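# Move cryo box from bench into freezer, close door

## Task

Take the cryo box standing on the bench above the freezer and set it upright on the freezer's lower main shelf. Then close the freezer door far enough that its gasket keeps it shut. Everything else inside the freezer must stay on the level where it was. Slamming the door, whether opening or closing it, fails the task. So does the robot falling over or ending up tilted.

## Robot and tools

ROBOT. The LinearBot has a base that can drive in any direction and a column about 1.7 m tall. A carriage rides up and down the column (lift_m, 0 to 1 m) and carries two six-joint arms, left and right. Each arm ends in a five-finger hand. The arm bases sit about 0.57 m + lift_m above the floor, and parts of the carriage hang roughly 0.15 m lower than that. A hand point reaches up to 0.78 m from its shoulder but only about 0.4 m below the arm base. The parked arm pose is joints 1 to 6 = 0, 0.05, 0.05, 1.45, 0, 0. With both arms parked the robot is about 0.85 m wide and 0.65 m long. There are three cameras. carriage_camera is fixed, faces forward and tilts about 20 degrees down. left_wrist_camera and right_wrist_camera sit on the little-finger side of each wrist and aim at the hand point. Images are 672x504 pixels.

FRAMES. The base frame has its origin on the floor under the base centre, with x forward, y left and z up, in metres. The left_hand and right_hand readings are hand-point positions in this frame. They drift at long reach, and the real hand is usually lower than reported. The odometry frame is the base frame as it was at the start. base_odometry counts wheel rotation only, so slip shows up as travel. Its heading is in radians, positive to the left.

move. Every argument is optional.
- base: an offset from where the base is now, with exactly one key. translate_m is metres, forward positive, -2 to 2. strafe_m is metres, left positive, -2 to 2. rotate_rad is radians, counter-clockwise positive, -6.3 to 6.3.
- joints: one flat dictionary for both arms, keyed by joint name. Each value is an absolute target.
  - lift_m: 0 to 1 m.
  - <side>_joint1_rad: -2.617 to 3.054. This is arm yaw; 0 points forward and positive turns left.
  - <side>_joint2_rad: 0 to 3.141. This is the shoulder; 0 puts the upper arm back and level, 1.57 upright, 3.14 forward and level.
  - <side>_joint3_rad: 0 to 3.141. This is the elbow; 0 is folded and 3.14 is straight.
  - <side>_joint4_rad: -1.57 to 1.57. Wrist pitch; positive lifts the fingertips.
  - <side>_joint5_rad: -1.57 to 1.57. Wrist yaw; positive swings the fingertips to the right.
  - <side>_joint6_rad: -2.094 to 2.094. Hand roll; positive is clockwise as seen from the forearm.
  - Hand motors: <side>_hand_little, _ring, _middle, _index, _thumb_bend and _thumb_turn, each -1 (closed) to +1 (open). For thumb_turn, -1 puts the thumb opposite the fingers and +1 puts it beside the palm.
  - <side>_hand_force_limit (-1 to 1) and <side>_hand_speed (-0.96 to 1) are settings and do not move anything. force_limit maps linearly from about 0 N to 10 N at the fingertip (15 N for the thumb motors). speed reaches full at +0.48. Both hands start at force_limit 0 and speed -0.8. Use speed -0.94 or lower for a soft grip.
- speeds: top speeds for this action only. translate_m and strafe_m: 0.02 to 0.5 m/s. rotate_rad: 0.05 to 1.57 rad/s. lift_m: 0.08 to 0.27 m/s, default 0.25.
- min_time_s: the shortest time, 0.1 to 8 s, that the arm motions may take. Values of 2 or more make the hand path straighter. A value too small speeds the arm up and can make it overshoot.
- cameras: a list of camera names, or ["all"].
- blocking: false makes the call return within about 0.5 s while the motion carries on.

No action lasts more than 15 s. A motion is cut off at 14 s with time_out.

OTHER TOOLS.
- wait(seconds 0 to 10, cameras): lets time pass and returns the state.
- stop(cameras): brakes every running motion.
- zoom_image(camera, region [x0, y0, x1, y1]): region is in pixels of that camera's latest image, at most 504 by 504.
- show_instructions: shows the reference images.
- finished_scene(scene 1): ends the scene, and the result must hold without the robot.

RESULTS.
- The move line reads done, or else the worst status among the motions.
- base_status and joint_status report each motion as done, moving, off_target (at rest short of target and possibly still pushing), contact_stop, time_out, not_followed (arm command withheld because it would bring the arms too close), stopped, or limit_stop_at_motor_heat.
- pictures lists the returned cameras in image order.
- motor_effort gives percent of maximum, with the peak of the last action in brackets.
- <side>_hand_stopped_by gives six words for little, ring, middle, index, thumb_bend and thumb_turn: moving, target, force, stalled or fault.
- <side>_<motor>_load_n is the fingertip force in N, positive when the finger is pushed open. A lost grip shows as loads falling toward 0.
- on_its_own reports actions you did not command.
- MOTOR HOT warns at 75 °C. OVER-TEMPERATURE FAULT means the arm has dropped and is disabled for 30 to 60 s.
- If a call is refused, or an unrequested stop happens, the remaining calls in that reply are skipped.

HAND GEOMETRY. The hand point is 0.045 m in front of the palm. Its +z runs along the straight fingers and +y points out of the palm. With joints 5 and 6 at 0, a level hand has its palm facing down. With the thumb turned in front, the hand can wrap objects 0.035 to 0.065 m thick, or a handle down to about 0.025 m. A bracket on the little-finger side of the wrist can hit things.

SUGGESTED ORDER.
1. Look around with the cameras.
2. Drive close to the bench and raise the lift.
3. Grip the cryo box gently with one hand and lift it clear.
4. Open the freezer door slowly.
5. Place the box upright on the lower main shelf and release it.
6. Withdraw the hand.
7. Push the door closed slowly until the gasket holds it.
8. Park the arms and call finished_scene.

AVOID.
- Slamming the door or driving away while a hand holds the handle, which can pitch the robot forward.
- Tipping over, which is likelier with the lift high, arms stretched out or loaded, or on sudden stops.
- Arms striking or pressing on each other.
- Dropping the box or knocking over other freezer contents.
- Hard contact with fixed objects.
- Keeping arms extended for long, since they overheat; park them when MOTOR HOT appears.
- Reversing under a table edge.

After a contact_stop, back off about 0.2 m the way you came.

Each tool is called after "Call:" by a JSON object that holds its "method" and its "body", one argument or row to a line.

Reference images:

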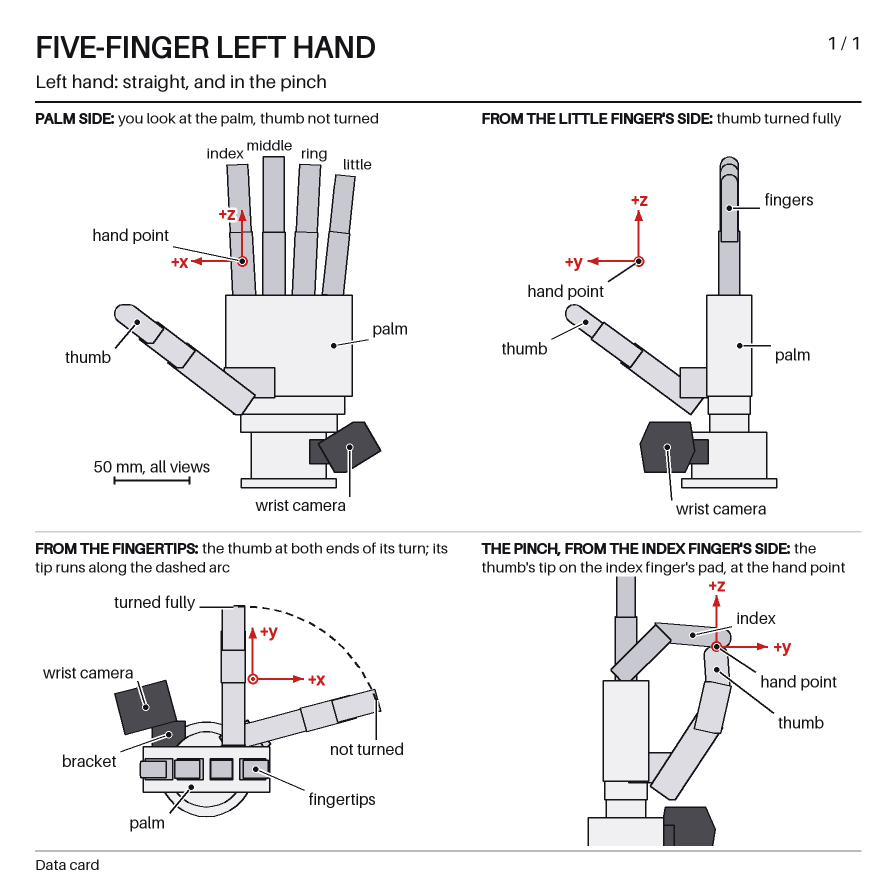

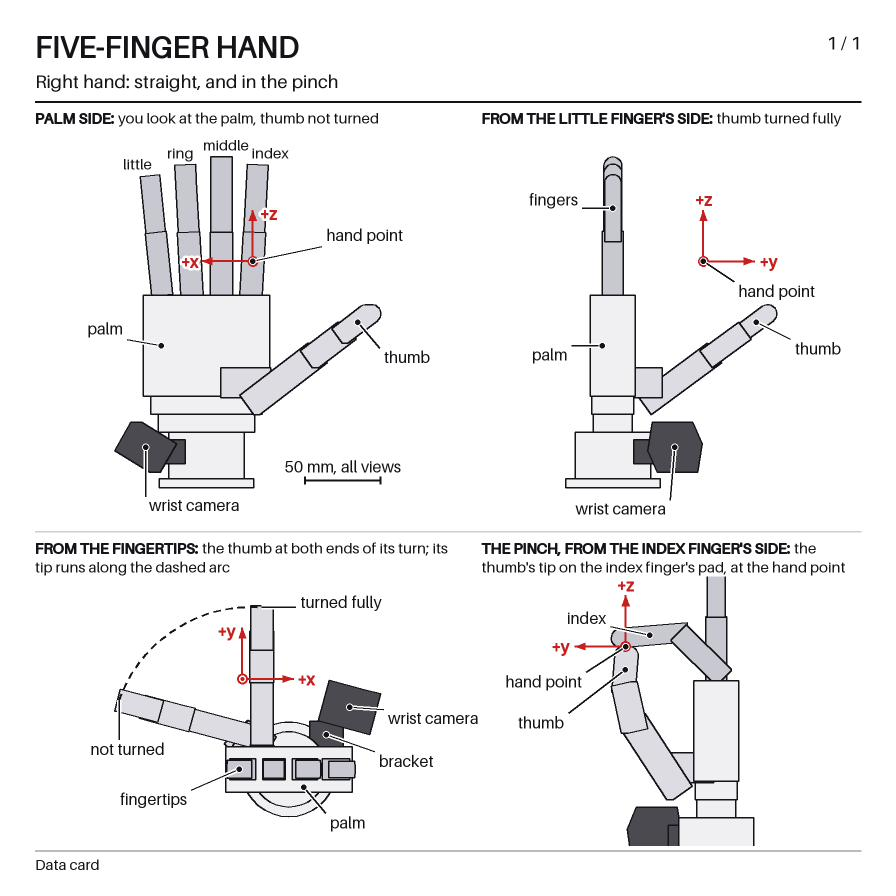

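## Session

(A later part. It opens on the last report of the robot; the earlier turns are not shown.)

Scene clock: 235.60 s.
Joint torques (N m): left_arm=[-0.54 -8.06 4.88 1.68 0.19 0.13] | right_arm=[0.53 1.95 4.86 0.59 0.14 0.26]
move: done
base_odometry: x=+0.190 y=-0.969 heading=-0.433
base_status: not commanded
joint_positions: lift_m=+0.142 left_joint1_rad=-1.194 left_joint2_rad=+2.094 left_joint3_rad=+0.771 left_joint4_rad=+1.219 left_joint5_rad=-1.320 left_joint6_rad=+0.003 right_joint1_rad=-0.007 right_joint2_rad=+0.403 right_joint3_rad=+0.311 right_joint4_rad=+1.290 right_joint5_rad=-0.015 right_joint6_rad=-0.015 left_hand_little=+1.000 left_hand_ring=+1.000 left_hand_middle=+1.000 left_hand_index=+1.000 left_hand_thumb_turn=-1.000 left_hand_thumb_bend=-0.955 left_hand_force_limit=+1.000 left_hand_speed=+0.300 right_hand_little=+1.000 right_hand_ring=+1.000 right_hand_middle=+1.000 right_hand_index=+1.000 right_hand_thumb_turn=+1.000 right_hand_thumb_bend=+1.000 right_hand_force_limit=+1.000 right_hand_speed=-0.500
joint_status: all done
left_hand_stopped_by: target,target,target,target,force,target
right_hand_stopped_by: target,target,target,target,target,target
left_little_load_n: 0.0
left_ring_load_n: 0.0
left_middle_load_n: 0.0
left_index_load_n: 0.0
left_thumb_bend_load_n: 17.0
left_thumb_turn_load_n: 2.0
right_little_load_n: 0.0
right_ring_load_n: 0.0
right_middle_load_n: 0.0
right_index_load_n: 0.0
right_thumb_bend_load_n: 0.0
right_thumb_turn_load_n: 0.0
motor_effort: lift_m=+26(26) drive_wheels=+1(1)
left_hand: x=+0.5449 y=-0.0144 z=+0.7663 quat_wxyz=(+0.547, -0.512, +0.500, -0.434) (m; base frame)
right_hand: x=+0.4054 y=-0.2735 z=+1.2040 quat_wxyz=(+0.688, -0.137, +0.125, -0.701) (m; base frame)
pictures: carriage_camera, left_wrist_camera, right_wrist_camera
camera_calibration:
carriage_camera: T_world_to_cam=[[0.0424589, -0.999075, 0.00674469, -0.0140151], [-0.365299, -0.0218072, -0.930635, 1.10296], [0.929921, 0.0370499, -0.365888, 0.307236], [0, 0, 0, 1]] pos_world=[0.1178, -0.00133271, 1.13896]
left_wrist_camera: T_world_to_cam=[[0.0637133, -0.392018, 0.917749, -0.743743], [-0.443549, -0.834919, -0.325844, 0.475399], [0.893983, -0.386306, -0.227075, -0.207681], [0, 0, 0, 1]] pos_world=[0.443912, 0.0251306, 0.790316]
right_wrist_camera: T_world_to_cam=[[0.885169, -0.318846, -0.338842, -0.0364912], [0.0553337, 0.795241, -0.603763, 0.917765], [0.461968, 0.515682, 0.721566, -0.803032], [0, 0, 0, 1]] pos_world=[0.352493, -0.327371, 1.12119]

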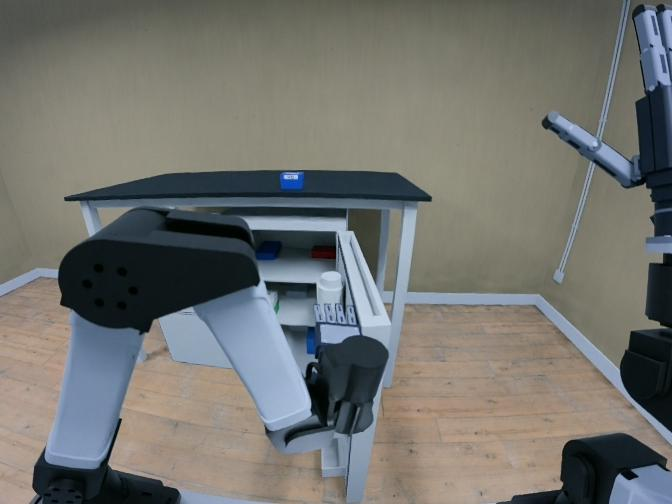

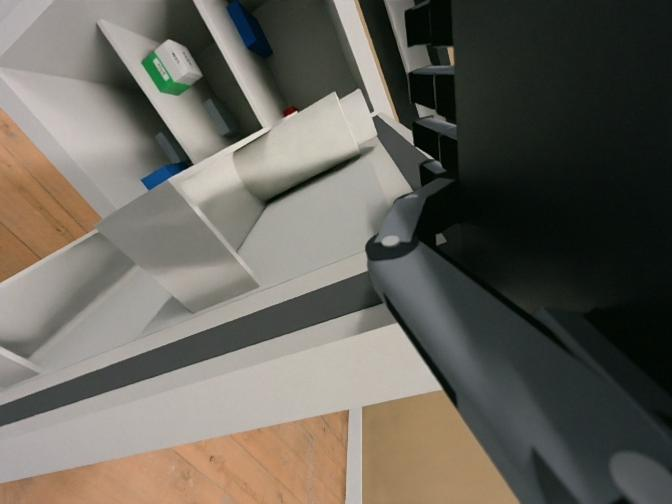

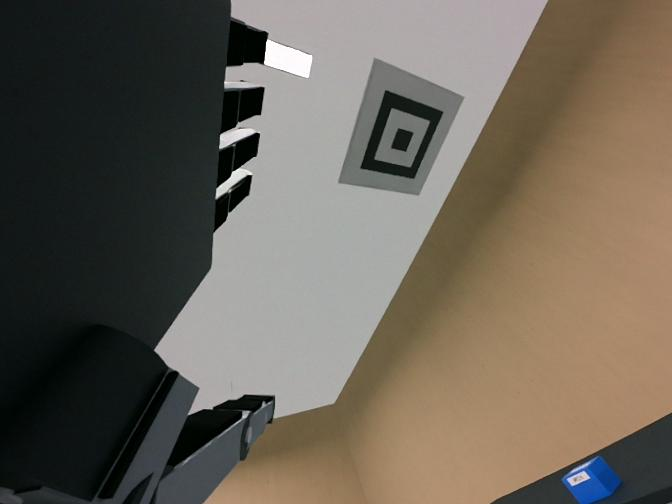

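Call:
{"method": "move", "body": {
  "base": {"translate_m": 0.07},
  "speeds": {"translate_m": 0.15}
}}

Call:
{"method": "move", "body": {
  "base": {"strafe_m": -0.16},
  "speeds": {"strafe_m": 0.15},
  "cameras": ["all"]
}}

Scene clock: 237.80 s.
Joint torques (N m): left_arm=[-0.7 -8.06 4.88 1.68 0.17 0.13] | right_arm=[0.5 1.85 4.82 0.59 0.11 0.28]
move: done
base_odometry: x=+0.253 y=-0.999 heading=-0.433
base_status: done
joint_positions: lift_m=+0.142 left_joint1_rad=-1.192 left_joint2_rad=+2.094 left_joint3_rad=+0.771 left_joint4_rad=+1.219 left_joint5_rad=-1.317 left_joint6_rad=+0.003 right_joint1_rad=-0.007 right_joint2_rad=+0.403 right_joint3_rad=+0.311 right_joint4_rad=+1.295 right_joint5_rad=-0.013 right_joint6_rad=-0.014 left_hand_little=+1.000 left_hand_ring=+1.000 left_hand_middle=+1.000 left_hand_index=+1.000 left_hand_thumb_turn=-1.000 left_hand_thumb_bend=-0.955 left_hand_force_limit=+1.000 left_hand_speed=+0.300 right_hand_little=+1.000 right_hand_ring=+1.000 right_hand_middle=+1.000 right_hand_index=+1.000 right_hand_thumb_turn=+1.000 right_hand_thumb_bend=+1.000 right_hand_force_limit=+1.000 right_hand_speed=-0.500
joint_status: not commanded
left_hand_stopped_by: target,target,target,target,force,target
right_hand_stopped_by: target,target,target,target,target,target
left_little_load_n: 0.0
left_ring_load_n: 0.0
left_middle_load_n: 0.0
left_index_load_n: 0.0
left_thumb_bend_load_n: 17.5
left_thumb_turn_load_n: 2.0
right_little_load_n: 0.0
right_ring_load_n: 0.0
right_middle_load_n: 0.0
right_index_load_n: 0.0
right_thumb_bend_load_n: 0.0
right_thumb_turn_load_n: 0.0
motor_effort: lift_m=+26(26) drive_wheels=-3(10)
left_hand: x=+0.5455 y=-0.0142 z=+0.7662 quat_wxyz=(+0.547, -0.512, +0.501, -0.434) (m; base frame)
right_hand: x=+0.4043 y=-0.2740 z=+1.2048 quat_wxyz=(+0.689, -0.134, +0.125, -0.701) (m; base frame)
pictures: none

Scene clock: 239.83 s.
Joint torques (N m): left_arm=[-3.75 -7.92 8.43 0.93 2.83 0.66] | right_arm=[0.55 2 4.85 0.53 0.11 0.27]
move: done
base_odometry: x=+0.186 y=-1.144 heading=-0.433
base_status: done
joint_positions: lift_m=+0.142 left_joint1_rad=-1.162 left_joint2_rad=+2.098 left_joint3_rad=+0.718 left_joint4_rad=+1.266 left_joint5_rad=-1.564 left_joint6_rad=-0.042 right_joint1_rad=-0.007 right_joint2_rad=+0.403 right_joint3_rad=+0.311 right_joint4_rad=+1.295 right_joint5_rad=-0.010 right_joint6_rad=-0.014 left_hand_little=+1.000 left_hand_ring=+1.000 left_hand_middle=+1.000 left_hand_index=+1.000 left_hand_thumb_turn=-1.000 left_hand_thumb_bend=-0.955 left_hand_force_limit=+1.000 left_hand_speed=+0.300 right_hand_little=+1.000 right_hand_ring=+1.000 right_hand_middle=+1.000 right_hand_index=+1.000 right_hand_thumb_turn=+1.000 right_hand_thumb_bend=+1.000 right_hand_force_limit=+1.000 right_hand_speed=-0.500
joint_status: not commanded
left_hand_stopped_by: target,target,target,target,force,target
right_hand_stopped_by: target,target,target,target,target,target
left_little_load_n: 0.0
left_ring_load_n: 0.0
left_middle_load_n: 0.0
left_index_load_n: 0.0
left_thumb_bend_load_n: 17.0
left_thumb_turn_load_n: 2.0
right_little_load_n: 0.0
right_ring_load_n: 0.0
right_middle_load_n: 0.0
right_index_load_n: 0.0
right_thumb_bend_load_n: 0.0
right_thumb_turn_load_n: 0.0
motor_effort: lift_m=+26(26) drive_wheels=+10(12)
left_hand: x=+0.5453 y=+0.0523 z=+0.7642 quat_wxyz=(+0.603, -0.576, +0.411, -0.369) (m; base frame)
right_hand: x=+0.4043 y=-0.2745 z=+1.2049 quat_wxyz=(+0.689, -0.133, +0.126, -0.702) (m; base frame)
pictures: carriage_camera, left_wrist_camera, right_wrist_camera
camera_calibration:
carriage_camera: T_world_to_cam=[[0.0424589, -0.999075, 0.00674469, -0.0140151], [-0.365299, -0.0218072, -0.930635, 1.10296], [0.929921, 0.0370499, -0.365888, 0.307236], [0, 0, 0, 1]] pos_world=[0.1178, -0.00133271, 1.13896]
left_wrist_camera: T_world_to_cam=[[0.135373, -0.342152, 0.929842, -0.76666], [-0.188582, -0.930223, -0.314837, 0.388167], [0.972682, -0.132732, -0.190451, -0.266868], [0, 0, 0, 1]] pos_world=[0.436564, 0.0633456, 0.784257]
right_wrist_camera: T_world_to_cam=[[0.886478, -0.318122, -0.336089, -0.0391975], [0.0592642, 0.798313, -0.599319, 0.913106], [0.458961, 0.511365, 0.72654, -0.808687], [0, 0, 0, 1]] pos_world=[0.351789, -0.32788, 1.12161]

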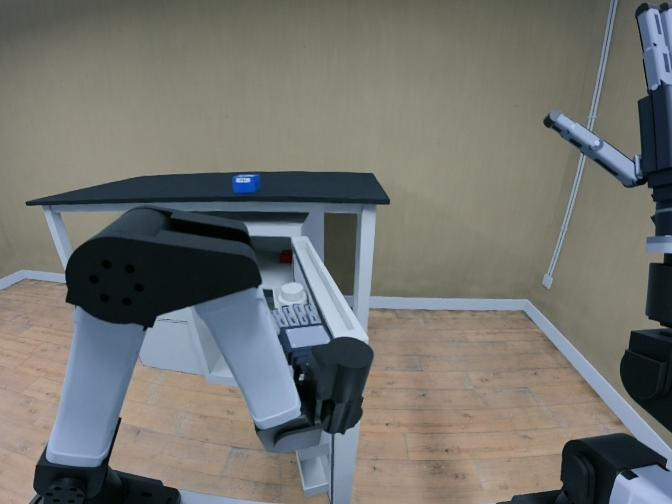

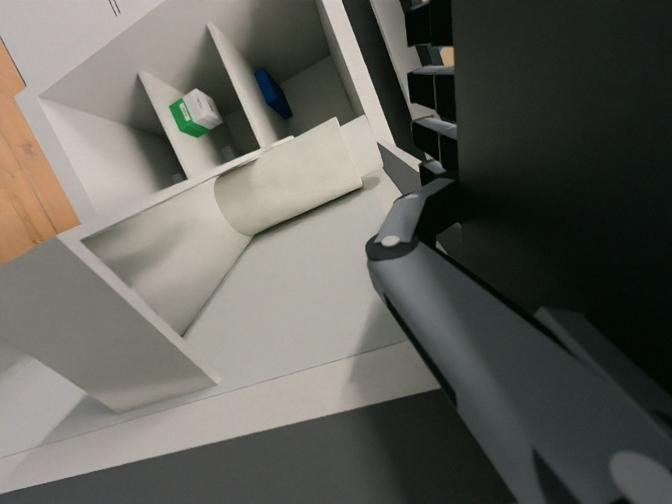

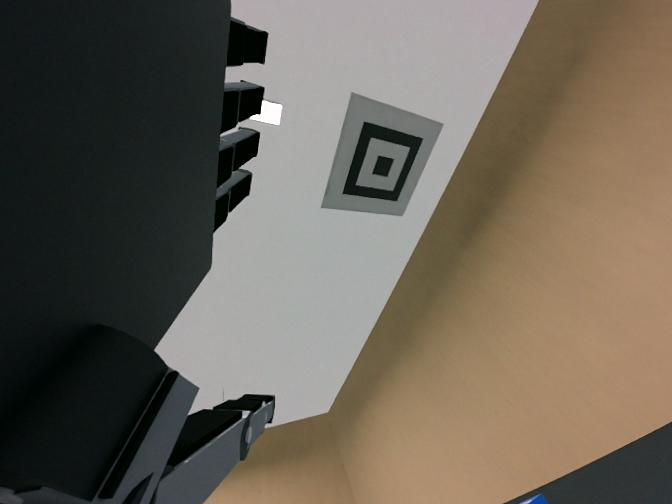

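Call:
{"method": "move", "body": {
  "base": {"strafe_m": 0.05},
  "speeds": {"strafe_m": 0.1},
  "cameras": ["carriage_camera"]
}}

Scene clock: 241.47 s.
Joint torques (N m): left_arm=[-1.72 -8.32 5.55 1.45 1.03 0.3] | right_arm=[0.53 1.95 4.86 0.55 0.1 0.28]
move: done
base_odometry: x=+0.207 y=-1.099 heading=-0.433
base_status: done
joint_positions: lift_m=+0.142 left_joint1_rad=-1.182 left_joint2_rad=+2.098 left_joint3_rad=+0.761 left_joint4_rad=+1.234 left_joint5_rad=-1.397 left_joint6_rad=-0.012 right_joint1_rad=-0.007 right_joint2_rad=+0.403 right_joint3_rad=+0.311 right_joint4_rad=+1.295 right_joint5_rad=-0.010 right_joint6_rad=-0.014 left_hand_little=+1.000 left_hand_ring=+1.000 left_hand_middle=+1.000 left_hand_index=+1.000 left_hand_thumb_turn=-1.000 left_hand_thumb_bend=-0.955 left_hand_force_limit=+1.000 left_hand_speed=+0.300 right_hand_little=+1.000 right_hand_ring=+1.000 right_hand_middle=+1.000 right_hand_index=+1.000 right_hand_thumb_turn=+1.000 right_hand_thumb_bend=+1.000 right_hand_force_limit=+1.000 right_hand_speed=-0.500
joint_status: not commanded
left_hand_stopped_by: target,target,target,target,force,target
right_hand_stopped_by: target,target,target,target,target,target
left_little_load_n: 0.0
left_ring_load_n: 0.0
left_middle_load_n: 0.5
left_index_load_n: 0.0
left_thumb_bend_load_n: 17.0
left_thumb_turn_load_n: 2.0
right_little_load_n: 0.0
right_ring_load_n: 0.0
right_middle_load_n: 0.0
right_index_load_n: -0.5
right_thumb_bend_load_n: 0.0
right_thumb_turn_load_n: 0.0
motor_effort: lift_m=+25(26) drive_wheels=+2(8)
left_hand: x=+0.5477 y=+0.0058 z=+0.7659 quat_wxyz=(+0.565, -0.535, +0.472, -0.414) (m; base frame)
right_hand: x=+0.4043 y=-0.2746 z=+1.2049 quat_wxyz=(+0.689, -0.133, +0.126, -0.702) (m; base frame)
pictures: carriage_camera
camera_calibration:
carriage_camera: T_world_to_cam=[[0.0424589, -0.999075, 0.00674469, -0.0140151], [-0.365299, -0.0218072, -0.930635, 1.10296], [0.929921, 0.0370499, -0.365888, 0.307236], [0, 0, 0, 1]] pos_world=[0.1178, -0.00133271, 1.13896]

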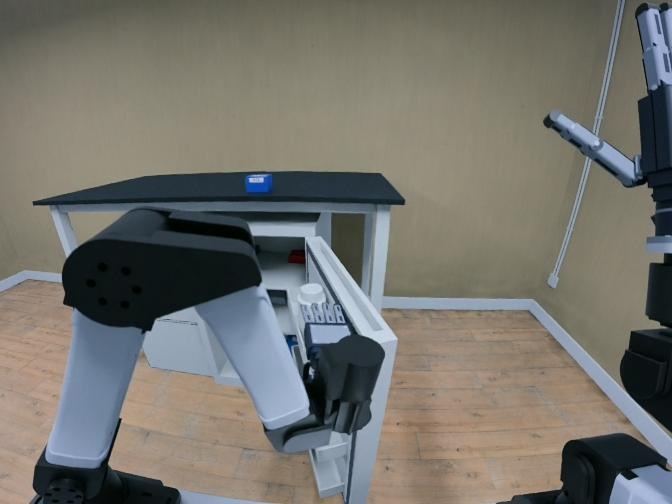

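Call:
{"method": "move", "body": {
  "base": {"strafe_m": 0.24},
  "blocking": false,
  "cameras": ["carriage_camera"]
}}

Call:
{"method": "move", "body": {
  "joints": {"lift_m": 0.0, "left_joint2_rad": 2.2, "left_joint4_rad": 1.335},
  "cameras": ["all"]
}}

Scene clock: 242.23 s.
Joint torques (N m): left_arm=[-0.77 -8.43 4.56 1.53 0.01 0.29] | right_arm=[0.54 1.91 4.72 0.54 0.09 0.28]
move: moving
base_odometry: x=+0.221 y=-1.069 heading=-0.433
base_status: strafe_m moving
joint_positions: lift_m=+0.142 left_joint1_rad=-1.190 left_joint2_rad=+2.098 left_joint3_rad=+0.774 left_joint4_rad=+1.232 left_joint5_rad=-1.325 left_joint6_rad=-0.010 right_joint1_rad=-0.007 right_joint2_rad=+0.403 right_joint3_rad=+0.311 right_joint4_rad=+1.295 right_joint5_rad=-0.009 right_joint6_rad=-0.014 left_hand_little=+1.000 left_hand_ring=+1.000 left_hand_middle=+1.000 left_hand_index=+1.000 left_hand_thumb_turn=-1.000 left_hand_thumb_bend=-0.955 left_hand_force_limit=+1.000 left_hand_speed=+0.300 right_hand_little=+1.000 right_hand_ring=+1.000 right_hand_middle=+1.000 right_hand_index=+1.000 right_hand_thumb_turn=+1.000 right_hand_thumb_bend=+1.000 right_hand_force_limit=+1.000 right_hand_speed=-0.500
joint_status: not commanded
left_hand_stopped_by: target,target,target,target,force,target
right_hand_stopped_by: target,target,target,target,target,target
left_little_load_n: 0.0
left_ring_load_n: 0.0
left_middle_load_n: 0.0
left_index_load_n: 0.0
left_thumb_bend_load_n: 17.5
left_thumb_turn_load_n: 2.0
right_little_load_n: 0.0
right_ring_load_n: 0.0
right_middle_load_n: 0.0
right_index_load_n: 0.0
right_thumb_bend_load_n: 0.0
right_thumb_turn_load_n: 0.0
motor_effort: lift_m=+26(26) drive_wheels=-12(13)
left_hand: x=+0.5468 y=-0.0144 z=+0.7677 quat_wxyz=(+0.545, -0.520, +0.491, -0.439) (m; base frame)
right_hand: x=+0.4043 y=-0.2748 z=+1.2049 quat_wxyz=(+0.688, -0.133, +0.126, -0.702) (m; base frame)
pictures: carriage_camera
camera_calibration:
carriage_camera: T_world_to_cam=[[0.0424589, -0.999075, 0.00674469, -0.0140151], [-0.365299, -0.0218072, -0.930635, 1.10296], [0.929921, 0.0370499, -0.365888, 0.307236], [0, 0, 0, 1]] pos_world=[0.1178, -0.00133271, 1.13896]

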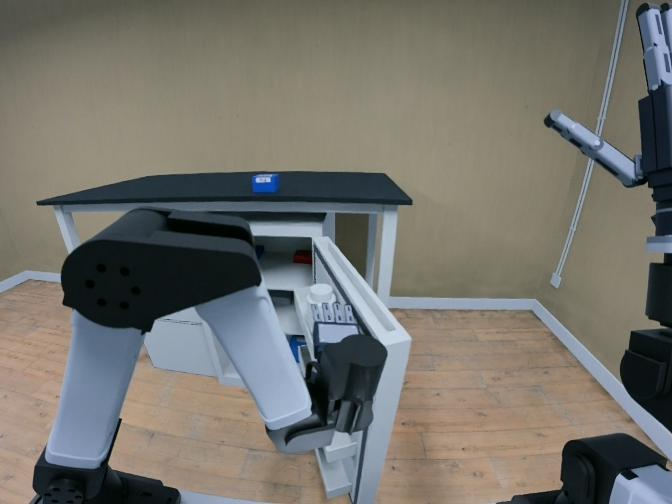

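Scene clock: 244.00 s.
Joint torques (N m): left_arm=[-0.65 -8.95 3.41 1.72 0.03 0.27] | right_arm=[0.5 2.03 5.44 0.54 0.08 0.28]
move: done
base_odometry: x=+0.308 y=-0.881 heading=-0.433
base_status: done
joint_positions: lift_m=+0.003 left_joint1_rad=-1.193 left_joint2_rad=+2.200 left_joint3_rad=+0.786 left_joint4_rad=+1.317 left_joint5_rad=-1.304 left_joint6_rad=-0.009 right_joint1_rad=-0.007 right_joint2_rad=+0.403 right_joint3_rad=+0.305 right_joint4_rad=+1.296 right_joint5_rad=-0.009 right_joint6_rad=-0.014 left_hand_little=+1.000 left_hand_ring=+1.000 left_hand_middle=+1.000 left_hand_index=+1.000 left_hand_thumb_turn=-1.000 left_hand_thumb_bend=-0.955 left_hand_force_limit=+1.000 left_hand_speed=+0.300 right_hand_little=+1.000 right_hand_ring=+1.000 right_hand_middle=+1.000 right_hand_index=+1.000 right_hand_thumb_turn=+1.000 right_hand_thumb_bend=+1.000 right_hand_force_limit=+1.000 right_hand_speed=-0.500
joint_status: all done
joint sent to its limit — lift_m, lower limit.
left_hand_stopped_by: target,target,target,target,force,target
right_hand_stopped_by: target,target,target,target,target,target
left_little_load_n: 0.0
left_ring_load_n: 0.0
left_middle_load_n: 0.0
left_index_load_n: 0.0
left_thumb_bend_load_n: 17.0
left_thumb_turn_load_n: 2.0
right_little_load_n: 0.0
right_ring_load_n: 0.0
right_middle_load_n: 0.0
right_index_load_n: 0.0
right_thumb_bend_load_n: 0.0
right_thumb_turn_load_n: 0.0
motor_effort: lift_m=+25(29) drive_wheels=-2(15)
left_hand: x=+0.5463 y=-0.0207 z=+0.6030 quat_wxyz=(+0.540, -0.513, +0.499, -0.443) (m; base frame)
right_hand: x=+0.4054 y=-0.2748 z=+1.0636 quat_wxyz=(+0.688, -0.134, +0.128, -0.701) (m; base frame)
pictures: carriage_camera, left_wrist_camera, right_wrist_camera
camera_calibration:
carriage_camera: T_world_to_cam=[[0.0424589, -0.999075, 0.00674469, -0.0130762], [-0.365299, -0.0218072, -0.930635, 0.973415], [0.929921, 0.0370499, -0.365888, 0.256305], [0, 0, 0, 1]] pos_world=[0.1178, -0.00133271, 0.99976]
left_wrist_camera: T_world_to_cam=[[0.0561475, -0.375543, 0.925103, -0.596446], [-0.45459, -0.834567, -0.3112, 0.414851], [0.888929, -0.40307, -0.217577, -0.251871], [0, 0, 0, 1]] pos_world=[0.445972, 0.0207081, 0.626074]
right_wrist_camera: T_world_to_cam=[[0.884979, -0.317783, -0.340333, -0.0825118], [0.0569412, 0.79928, -0.598256, 0.82862], [0.462137, 0.510065, 0.72544, -0.706846], [0, 0, 0, 1]] pos_world=[0.352498, -0.327983, 0.98042]

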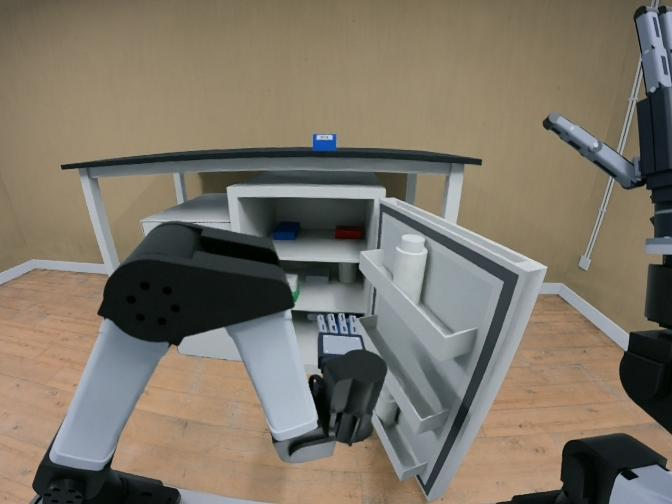

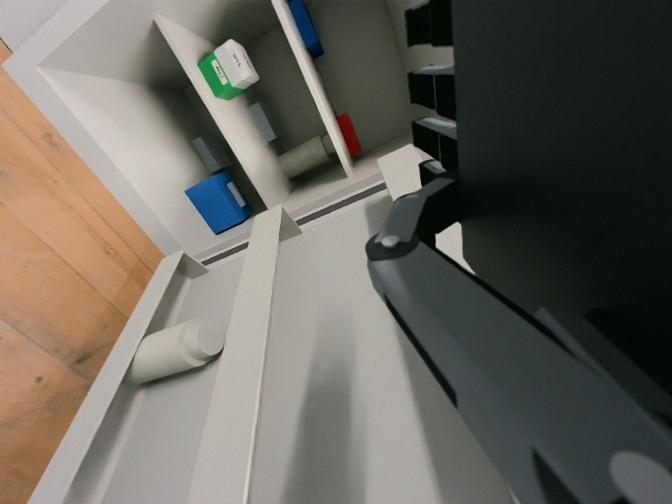

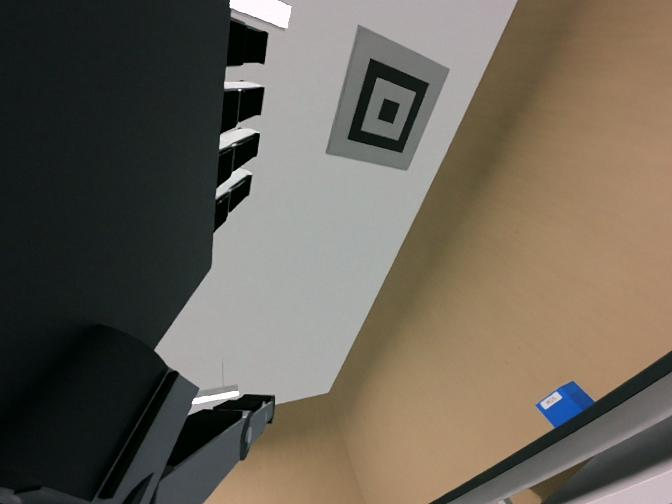

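Call:
{"method": "wait", "body": {
  "seconds": 1,
  "cameras": ["carriage_camera"]
}}

Scene clock: 245.07 s.
Joint torques (N m): left_arm=[-0.65 -8.96 3.44 1.72 0.03 0.28] | right_arm=[0.5 2 5.45 0.55 0.08 0.28]
base_odometry: x=+0.308 y=-0.881 heading=-0.433
base_status: done
joint_positions: lift_m=+0.003 left_joint1_rad=-1.193 left_joint2_rad=+2.200 left_joint3_rad=+0.786 left_joint4_rad=+1.317 left_joint5_rad=-1.304 left_joint6_rad=-0.009 right_joint1_rad=-0.007 right_joint2_rad=+0.403 right_joint3_rad=+0.305 right_joint4_rad=+1.296 right_joint5_rad=-0.009 right_joint6_rad=-0.014 left_hand_little=+1.000 left_hand_ring=+1.000 left_hand_middle=+1.000 left_hand_index=+1.000 left_hand_thumb_turn=-1.000 left_hand_thumb_bend=-0.955 left_hand_force_limit=+1.000 left_hand_speed=+0.300 right_hand_little=+1.000 right_hand_ring=+1.000 right_hand_middle=+1.000 right_hand_index=+1.000 right_hand_thumb_turn=+1.000 right_hand_thumb_bend=+1.000 right_hand_force_limit=+1.000 right_hand_speed=-0.500
joint_status: all done
joint sent to its limit — lift_m, lower limit.
left_hand_stopped_by: target,target,target,target,force,target
right_hand_stopped_by: target,target,target,target,target,target
left_little_load_n: -0.5
left_ring_load_n: 0.0
left_middle_load_n: 0.0
left_index_load_n: 0.0
left_thumb_bend_load_n: 17.0
left_thumb_turn_load_n: 2.0
right_little_load_n: 0.0
right_ring_load_n: 0.0
right_middle_load_n: 0.0
right_index_load_n: 0.0
right_thumb_bend_load_n: 0.0
right_thumb_turn_load_n: 0.0
motor_effort: lift_m=+25(29) drive_wheels=-2(15)
left_hand: x=+0.5463 y=-0.0207 z=+0.6030 quat_wxyz=(+0.540, -0.513, +0.499, -0.443) (m; base frame)
right_hand: x=+0.4054 y=-0.2748 z=+1.0636 quat_wxyz=(+0.688, -0.134, +0.128, -0.701) (m; base frame)
wait: 1.00 s; at rest by 0.20 s
pictures: carriage_camera
camera_calibration:
carriage_camera: T_world_to_cam=[[0.0424589, -0.999075, 0.00674469, -0.0130762], [-0.365299, -0.0218072, -0.930635, 0.973415], [0.929921, 0.0370499, -0.365888, 0.256305], [0, 0, 0, 1]] pos_world=[0.1178, -0.00133271, 0.99976]

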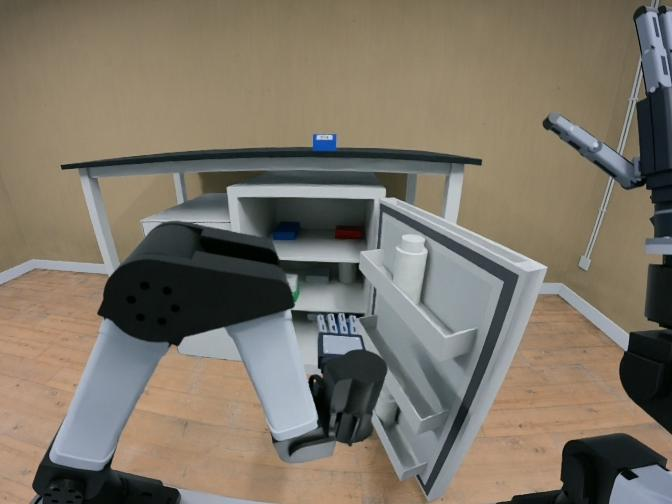

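Call:
{"method": "move", "body": {
  "base": {"strafe_m": 0.38},
  "joints": {"lift_m": 0.3, "left_joint1_rad": 0, "left_joint2_rad": 1.2, "left_joint3_rad": 0.6, "left_joint4_rad": 1.3, "left_joint5_rad": 0, "left_hand_thumb_bend": 1, "left_hand_thumb_turn": 1},
  "cameras": ["carriage_camera"]
}}

Call:
{"method": "move", "body": {
  "base": {"translate_m": 0.25},
  "joints": {"left_joint2_rad": 0.05, "left_joint3_rad": 0.05, "left_joint4_rad": 1.45, "left_joint6_rad": 0},
  "speeds": {"translate_m": 0.3},
  "cameras": ["all"]
}}

Scene clock: 250.20 s.
Joint torques (N m): left_arm=[0.03 -4.31 4.29 1.57 0.15 0.26] | right_arm=[0.4 2.13 5.41 0.53 0.07 0.27]
move: done
base_odometry: x=+0.468 y=-0.536 heading=-0.434
base_status: done
joint_positions: lift_m=+0.300 left_joint1_rad=-0.003 left_joint2_rad=+1.209 left_joint3_rad=+0.610 left_joint4_rad=+1.299 left_joint5_rad=-0.007 left_joint6_rad=-0.009 right_joint1_rad=-0.006 right_joint2_rad=+0.401 right_joint3_rad=+0.305 right_joint4_rad=+1.297 right_joint5_rad=-0.008 right_joint6_rad=-0.014 left_hand_little=+1.000 left_hand_ring=+1.000 left_hand_middle=+1.000 left_hand_index=+1.000 left_hand_thumb_turn=+1.000 left_hand_thumb_bend=+1.000 left_hand_force_limit=+1.000 left_hand_speed=+0.300 right_hand_little=+1.000 right_hand_ring=+1.000 right_hand_middle=+1.000 right_hand_index=+1.000 right_hand_thumb_turn=+1.000 right_hand_thumb_bend=+1.000 right_hand_force_limit=+1.000 right_hand_speed=-0.500
joint_status: all done
left_hand_stopped_by: target,target,target,target,target,target
right_hand_stopped_by: target,target,target,target,target,target
left_little_load_n: 0.0
left_ring_load_n: -0.5
left_middle_load_n: 0.0
left_index_load_n: -0.5
left_thumb_bend_load_n: 0.0
left_thumb_turn_load_n: -0.5
right_little_load_n: -0.5
right_ring_load_n: 0.0
right_middle_load_n: 0.0
right_index_load_n: 0.0
right_thumb_bend_load_n: 0.0
right_thumb_turn_load_n: 0.0
motor_effort: lift_m=+26(35) drive_wheels=-4(11)
left_hand: x=+0.6310 y=+0.2743 z=+1.2792 quat_wxyz=(+0.638, -0.302, +0.295, -0.644) (m; base frame)
right_hand: x=+0.4046 y=-0.2747 z=+1.3613 quat_wxyz=(+0.689, -0.133, +0.127, -0.701) (m; base frame)
pictures: carriage_camera

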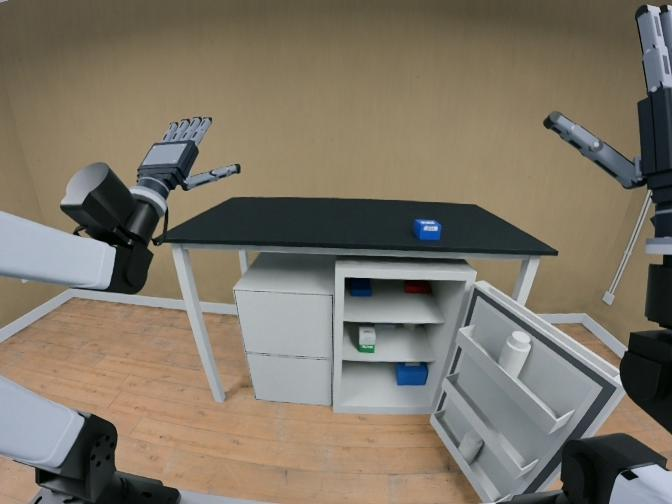

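Scene clock: 252.50 s.
Joint torques (N m): left_arm=[0.09 3.06 3.45 0.08 0.15 0.26] | right_arm=[0.38 2.22 5.41 0.53 0.06 0.27]
move: done
base_odometry: x=+0.695 y=-0.641 heading=-0.433
base_status: done
joint_positions: lift_m=+0.300 left_joint1_rad=-0.003 left_joint2_rad=+0.057 left_joint3_rad=+0.058 left_joint4_rad=+1.443 left_joint5_rad=-0.006 left_joint6_rad=-0.009 right_joint1_rad=-0.006 right_joint2_rad=+0.401 right_joint3_rad=+0.305 right_joint4_rad=+1.296 right_joint5_rad=-0.008 right_joint6_rad=-0.014 left_hand_little=+1.000 left_hand_ring=+1.000 left_hand_middle=+1.000 left_hand_index=+1.000 left_hand_thumb_turn=+1.000 left_hand_thumb_bend=+1.000 left_hand_force_limit=+1.000 left_hand_speed=+0.300 right_hand_little=+1.000 right_hand_ring=+1.000 right_hand_middle=+1.000 right_hand_index=+1.000 right_hand_thumb_turn=+1.000 right_hand_thumb_bend=+1.000 right_hand_force_limit=+1.000 right_hand_speed=-0.500
joint_status: all done
left_hand_stopped_by: target,target,target,target,target,target
right_hand_stopped_by: target,target,target,target,target,target
left_little_load_n: 0.0
left_ring_load_n: 0.0
left_middle_load_n: 0.0
left_index_load_n: 0.0
left_thumb_bend_load_n: 0.0
left_thumb_turn_load_n: 0.0
right_little_load_n: 0.0
right_ring_load_n: -0.5
right_middle_load_n: -0.5
right_index_load_n: 0.5
right_thumb_bend_load_n: 0.0
right_thumb_turn_load_n: 0.0
motor_effort: lift_m=+26(26) drive_wheels=-4(12)
left_hand: x=+0.3189 y=+0.2748 z=+1.3282 quat_wxyz=(+0.702, -0.047, +0.042, -0.710) (m; base frame)
right_hand: x=+0.4047 y=-0.2747 z=+1.3612 quat_wxyz=(+0.689, -0.134, +0.127, -0.701) (m; base frame)
pictures: carriage_camera, left_wrist_camera, right_wrist_camera
camera_calibration:
left_wrist_camera: T_world_to_cam=[[-0.950614, -0.289238, 0.112582, 0.232993], [0.179965, -0.809182, -0.559318, 0.90392], [0.252876, -0.511434, 0.821273, -0.919901], [0, 0, 0, 1]] pos_world=[0.291433, 0.328357, 1.23484]
right_wrist_camera: T_world_to_cam=[[0.885927, -0.316741, -0.338833, 0.0171884], [0.0573669, 0.799739, -0.5976, 1.00565], [0.460263, 0.509993, 0.726681, -0.923406], [0, 0, 0, 1]] pos_world=[0.35209, -0.327884, 1.27782]

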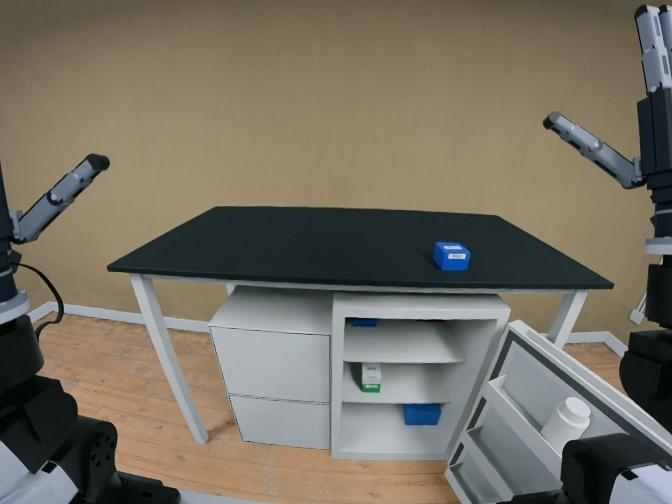

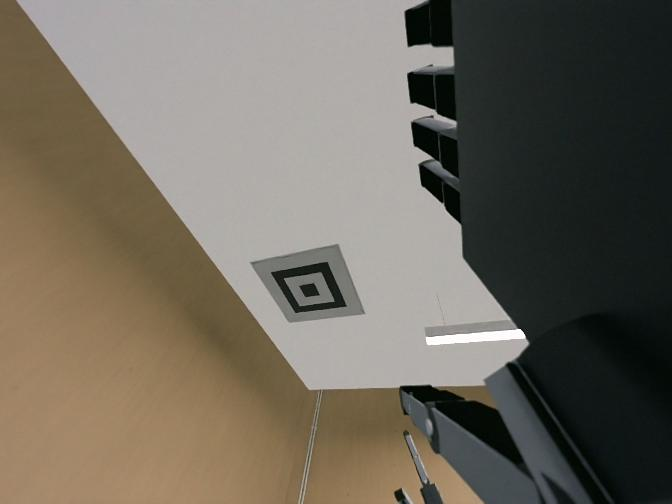

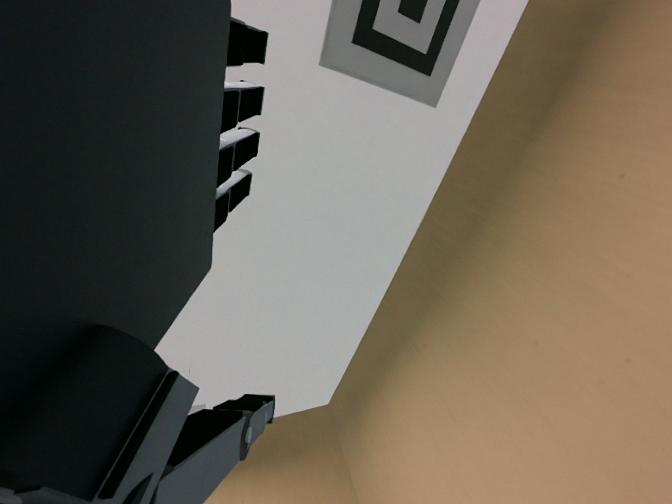

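Call:
{"method": "zoom_image", "body": {
  "camera": "carriage_camera",
  "region": [380, 200, 560, 340]
}}

Scaled by 2.800 from the camera's 672x504 image, which has a finer 960x720 frame.

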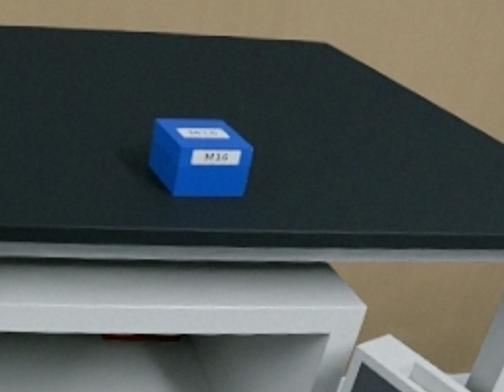

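Call:
{"method": "move", "body": {
  "joints": {"lift_m": 0.35, "right_joint1_rad": -0.015, "right_joint2_rad": 1.883, "right_joint3_rad": 1.029, "right_joint4_rad": 0.854, "right_joint5_rad": 0, "right_joint6_rad": 0},
  "cameras": ["all"]
}}

Scene clock: 256.00 s.
Joint torques (N m): left_arm=[0.06 3.37 3.75 0.07 0.15 0.25] | right_arm=[-0.75 -8.5 9.32 2.15 0.07 0.29]
move: done
base_odometry: x=+0.695 y=-0.641 heading=-0.433
base_status: not commanded
joint_positions: lift_m=+0.350 left_joint1_rad=-0.003 left_joint2_rad=+0.054 left_joint3_rad=+0.054 left_joint4_rad=+1.444 left_joint5_rad=-0.006 left_joint6_rad=-0.009 right_joint1_rad=-0.008 right_joint2_rad=+1.882 right_joint3_rad=+1.000 right_joint4_rad=+0.852 right_joint5_rad=-0.008 right_joint6_rad=-0.014 left_hand_little=+1.000 left_hand_ring=+1.000 left_hand_middle=+1.000 left_hand_index=+1.000 left_hand_thumb_turn=+1.000 left_hand_thumb_bend=+1.000 left_hand_force_limit=+1.000 left_hand_speed=+0.300 right_hand_little=+1.000 right_hand_ring=+1.000 right_hand_middle=+1.000 right_hand_index=+1.000 right_hand_thumb_turn=+1.000 right_hand_thumb_bend=+1.000 right_hand_force_limit=+1.000 right_hand_speed=-0.500
joint_status: all done
left_hand_stopped_by: target,target,target,target,target,target
right_hand_stopped_by: target,target,target,target,target,target
left_little_load_n: 0.0
left_ring_load_n: 0.0
left_middle_load_n: 0.0
left_index_load_n: 0.0
left_thumb_bend_load_n: 0.0
left_thumb_turn_load_n: 0.0
right_little_load_n: 0.0
right_ring_load_n: 0.0
right_middle_load_n: 0.0
right_index_load_n: 0.0
right_thumb_bend_load_n: -0.5
right_thumb_turn_load_n: -0.5
motor_effort: lift_m=+26(38) drive_wheels=-3(5)
left_hand: x=+0.3188 y=+0.2748 z=+1.3771 quat_wxyz=(+0.702, -0.047, +0.042, -0.710) (m; base frame)
right_hand: x=+0.7937 y=-0.2784 z=+1.0761 quat_wxyz=(+0.489, -0.510, +0.504, -0.496) (m; base frame)
pictures: carriage_camera, left_wrist_camera, right_wrist_camera
camera_calibration:
carriage_camera: T_world_to_cam=[[0.0424589, -0.999075, 0.00674469, -0.015418], [-0.365299, -0.0218072, -0.930635, 1.29653], [0.929921, 0.0370499, -0.365888, 0.383341], [0, 0, 0, 1]] pos_world=[0.1178, -0.00133271, 1.34696]
left_wrist_camera: T_world_to_cam=[[-0.95068, -0.289226, 0.112051, 0.228173], [0.18017, -0.808987, -0.559534, 0.931479], [0.25248, -0.51175, 0.821198, -0.959828], [0, 0, 0, 1]] pos_world=[0.291432, 0.328357, 1.28384]
right_wrist_camera: T_world_to_cam=[[-0.0243952, -0.311655, -0.949882, 0.956356], [-0.53874, 0.804488, -0.250116, 0.916458], [0.842119, 0.505638, -0.187527, -0.213844], [0, 0, 0, 1]] pos_world=[0.697144, -0.331099, 1.09754]

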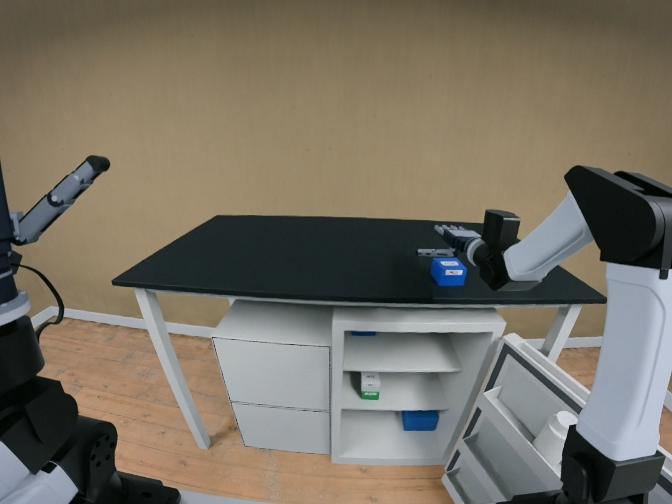

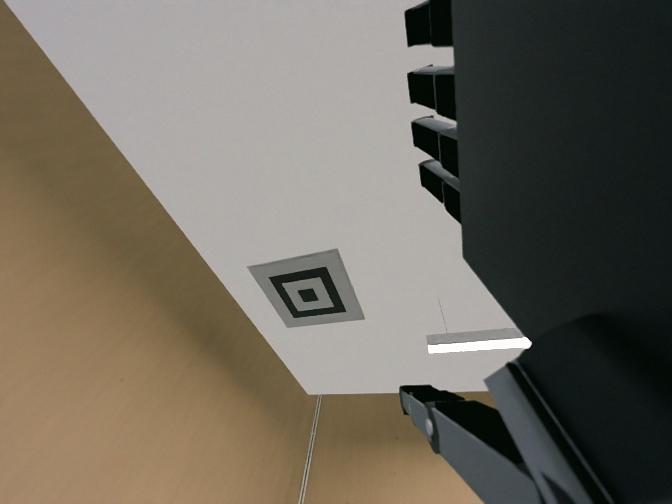

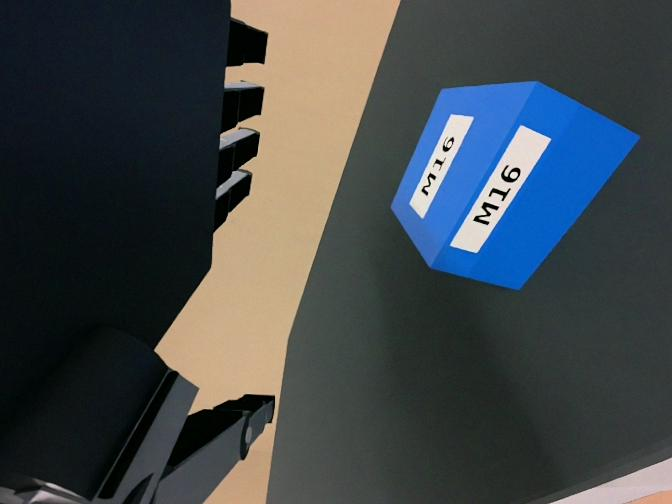

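Call:
{"method": "move", "body": {
  "joints": {"right_joint1_rad": -0.085, "right_joint2_rad": 2.161, "right_joint3_rad": 1.298, "right_joint4_rad": 0.893, "right_joint5_rad": -0.085, "right_hand_index": 0, "right_hand_middle": 0, "right_hand_ring": 0, "right_hand_little": 0},
  "cameras": ["carriage_camera", "right_wrist_camera"]
}}

Scene clock: 258.33 s.
Joint torques (N m): left_arm=[0.08 3.36 3.74 0.08 0.15 0.26] | right_arm=[-0.2 -10.52 9.22 2.27 -0.16 0.27]
move: done
base_odometry: x=+0.695 y=-0.641 heading=-0.433
base_status: not commanded
joint_positions: lift_m=+0.350 left_joint1_rad=-0.003 left_joint2_rad=+0.054 left_joint3_rad=+0.054 left_joint4_rad=+1.444 left_joint5_rad=-0.006 left_joint6_rad=-0.009 right_joint1_rad=-0.084 right_joint2_rad=+2.159 right_joint3_rad=+1.270 right_joint4_rad=+0.881 right_joint5_rad=-0.071 right_joint6_rad=-0.014 left_hand_little=+1.000 left_hand_ring=+1.000 left_hand_middle=+1.000 left_hand_index=+1.000 left_hand_thumb_turn=+1.000 left_hand_thumb_bend=+1.000 left_hand_force_limit=+1.000 left_hand_speed=+0.300 right_hand_little=+0.000 right_hand_ring=+0.000 right_hand_middle=+0.000 right_hand_index=+0.000 right_hand_thumb_turn=+1.000 right_hand_thumb_bend=+1.000 right_hand_force_limit=+1.000 right_hand_speed=-0.500
joint_status: all done
left_hand_stopped_by: target,target,target,target,target,target
right_hand_stopped_by: target,target,target,target,target,target
left_little_load_n: 0.5
left_ring_load_n: 0.0
left_middle_load_n: 0.0
left_index_load_n: 0.0
left_thumb_bend_load_n: 0.0
left_thumb_turn_load_n: 0.0
right_little_load_n: 0.0
right_ring_load_n: 0.0
right_middle_load_n: 0.0
right_index_load_n: 0.0
right_thumb_bend_load_n: 0.0
right_thumb_turn_load_n: 0.0
motor_effort: lift_m=+26(26) drive_wheels=-3(5)
left_hand: x=+0.3188 y=+0.2748 z=+1.3771 quat_wxyz=(+0.702, -0.047, +0.042, -0.710) (m; base frame)
right_hand: x=+0.8583 y=-0.3149 z=+1.0482 quat_wxyz=(+0.491, -0.502, +0.502, -0.504) (m; base frame)
pictures: carriage_camera, right_wrist_camera
camera_calibration:
carriage_camera: T_world_to_cam=[[0.0424589, -0.999075, 0.00674469, -0.015418], [-0.365299, -0.0218072, -0.930635, 1.29653], [0.929921, 0.0370499, -0.365888, 0.383341], [0, 0, 0, 1]] pos_world=[0.1178, -0.00133271, 1.34696]
right_wrist_camera: T_world_to_cam=[[-0.0091751, -0.311167, -0.950311, 0.907623], [-0.523077, 0.811451, -0.260649, 0.973495], [0.852236, 0.494694, -0.17021, -0.285427], [0, 0, 0, 1]] pos_world=[0.760792, -0.366322, 1.06768]

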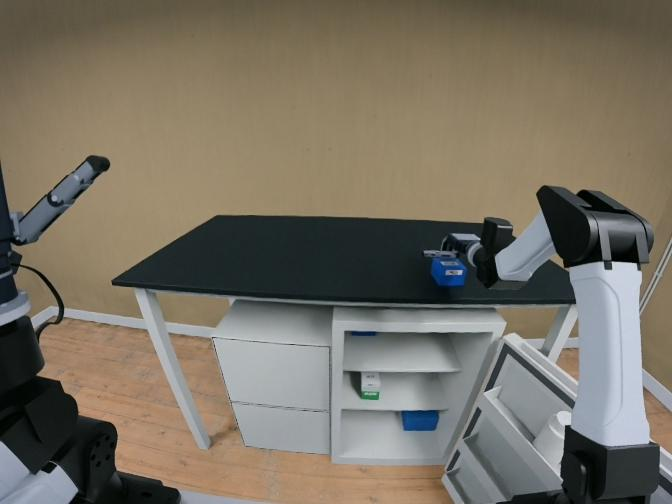

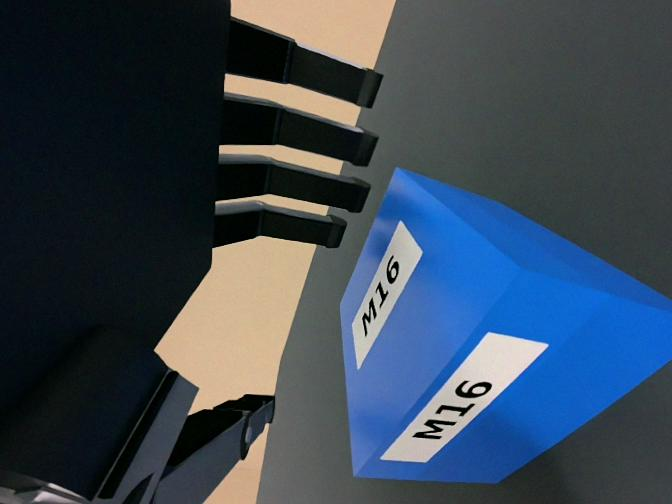

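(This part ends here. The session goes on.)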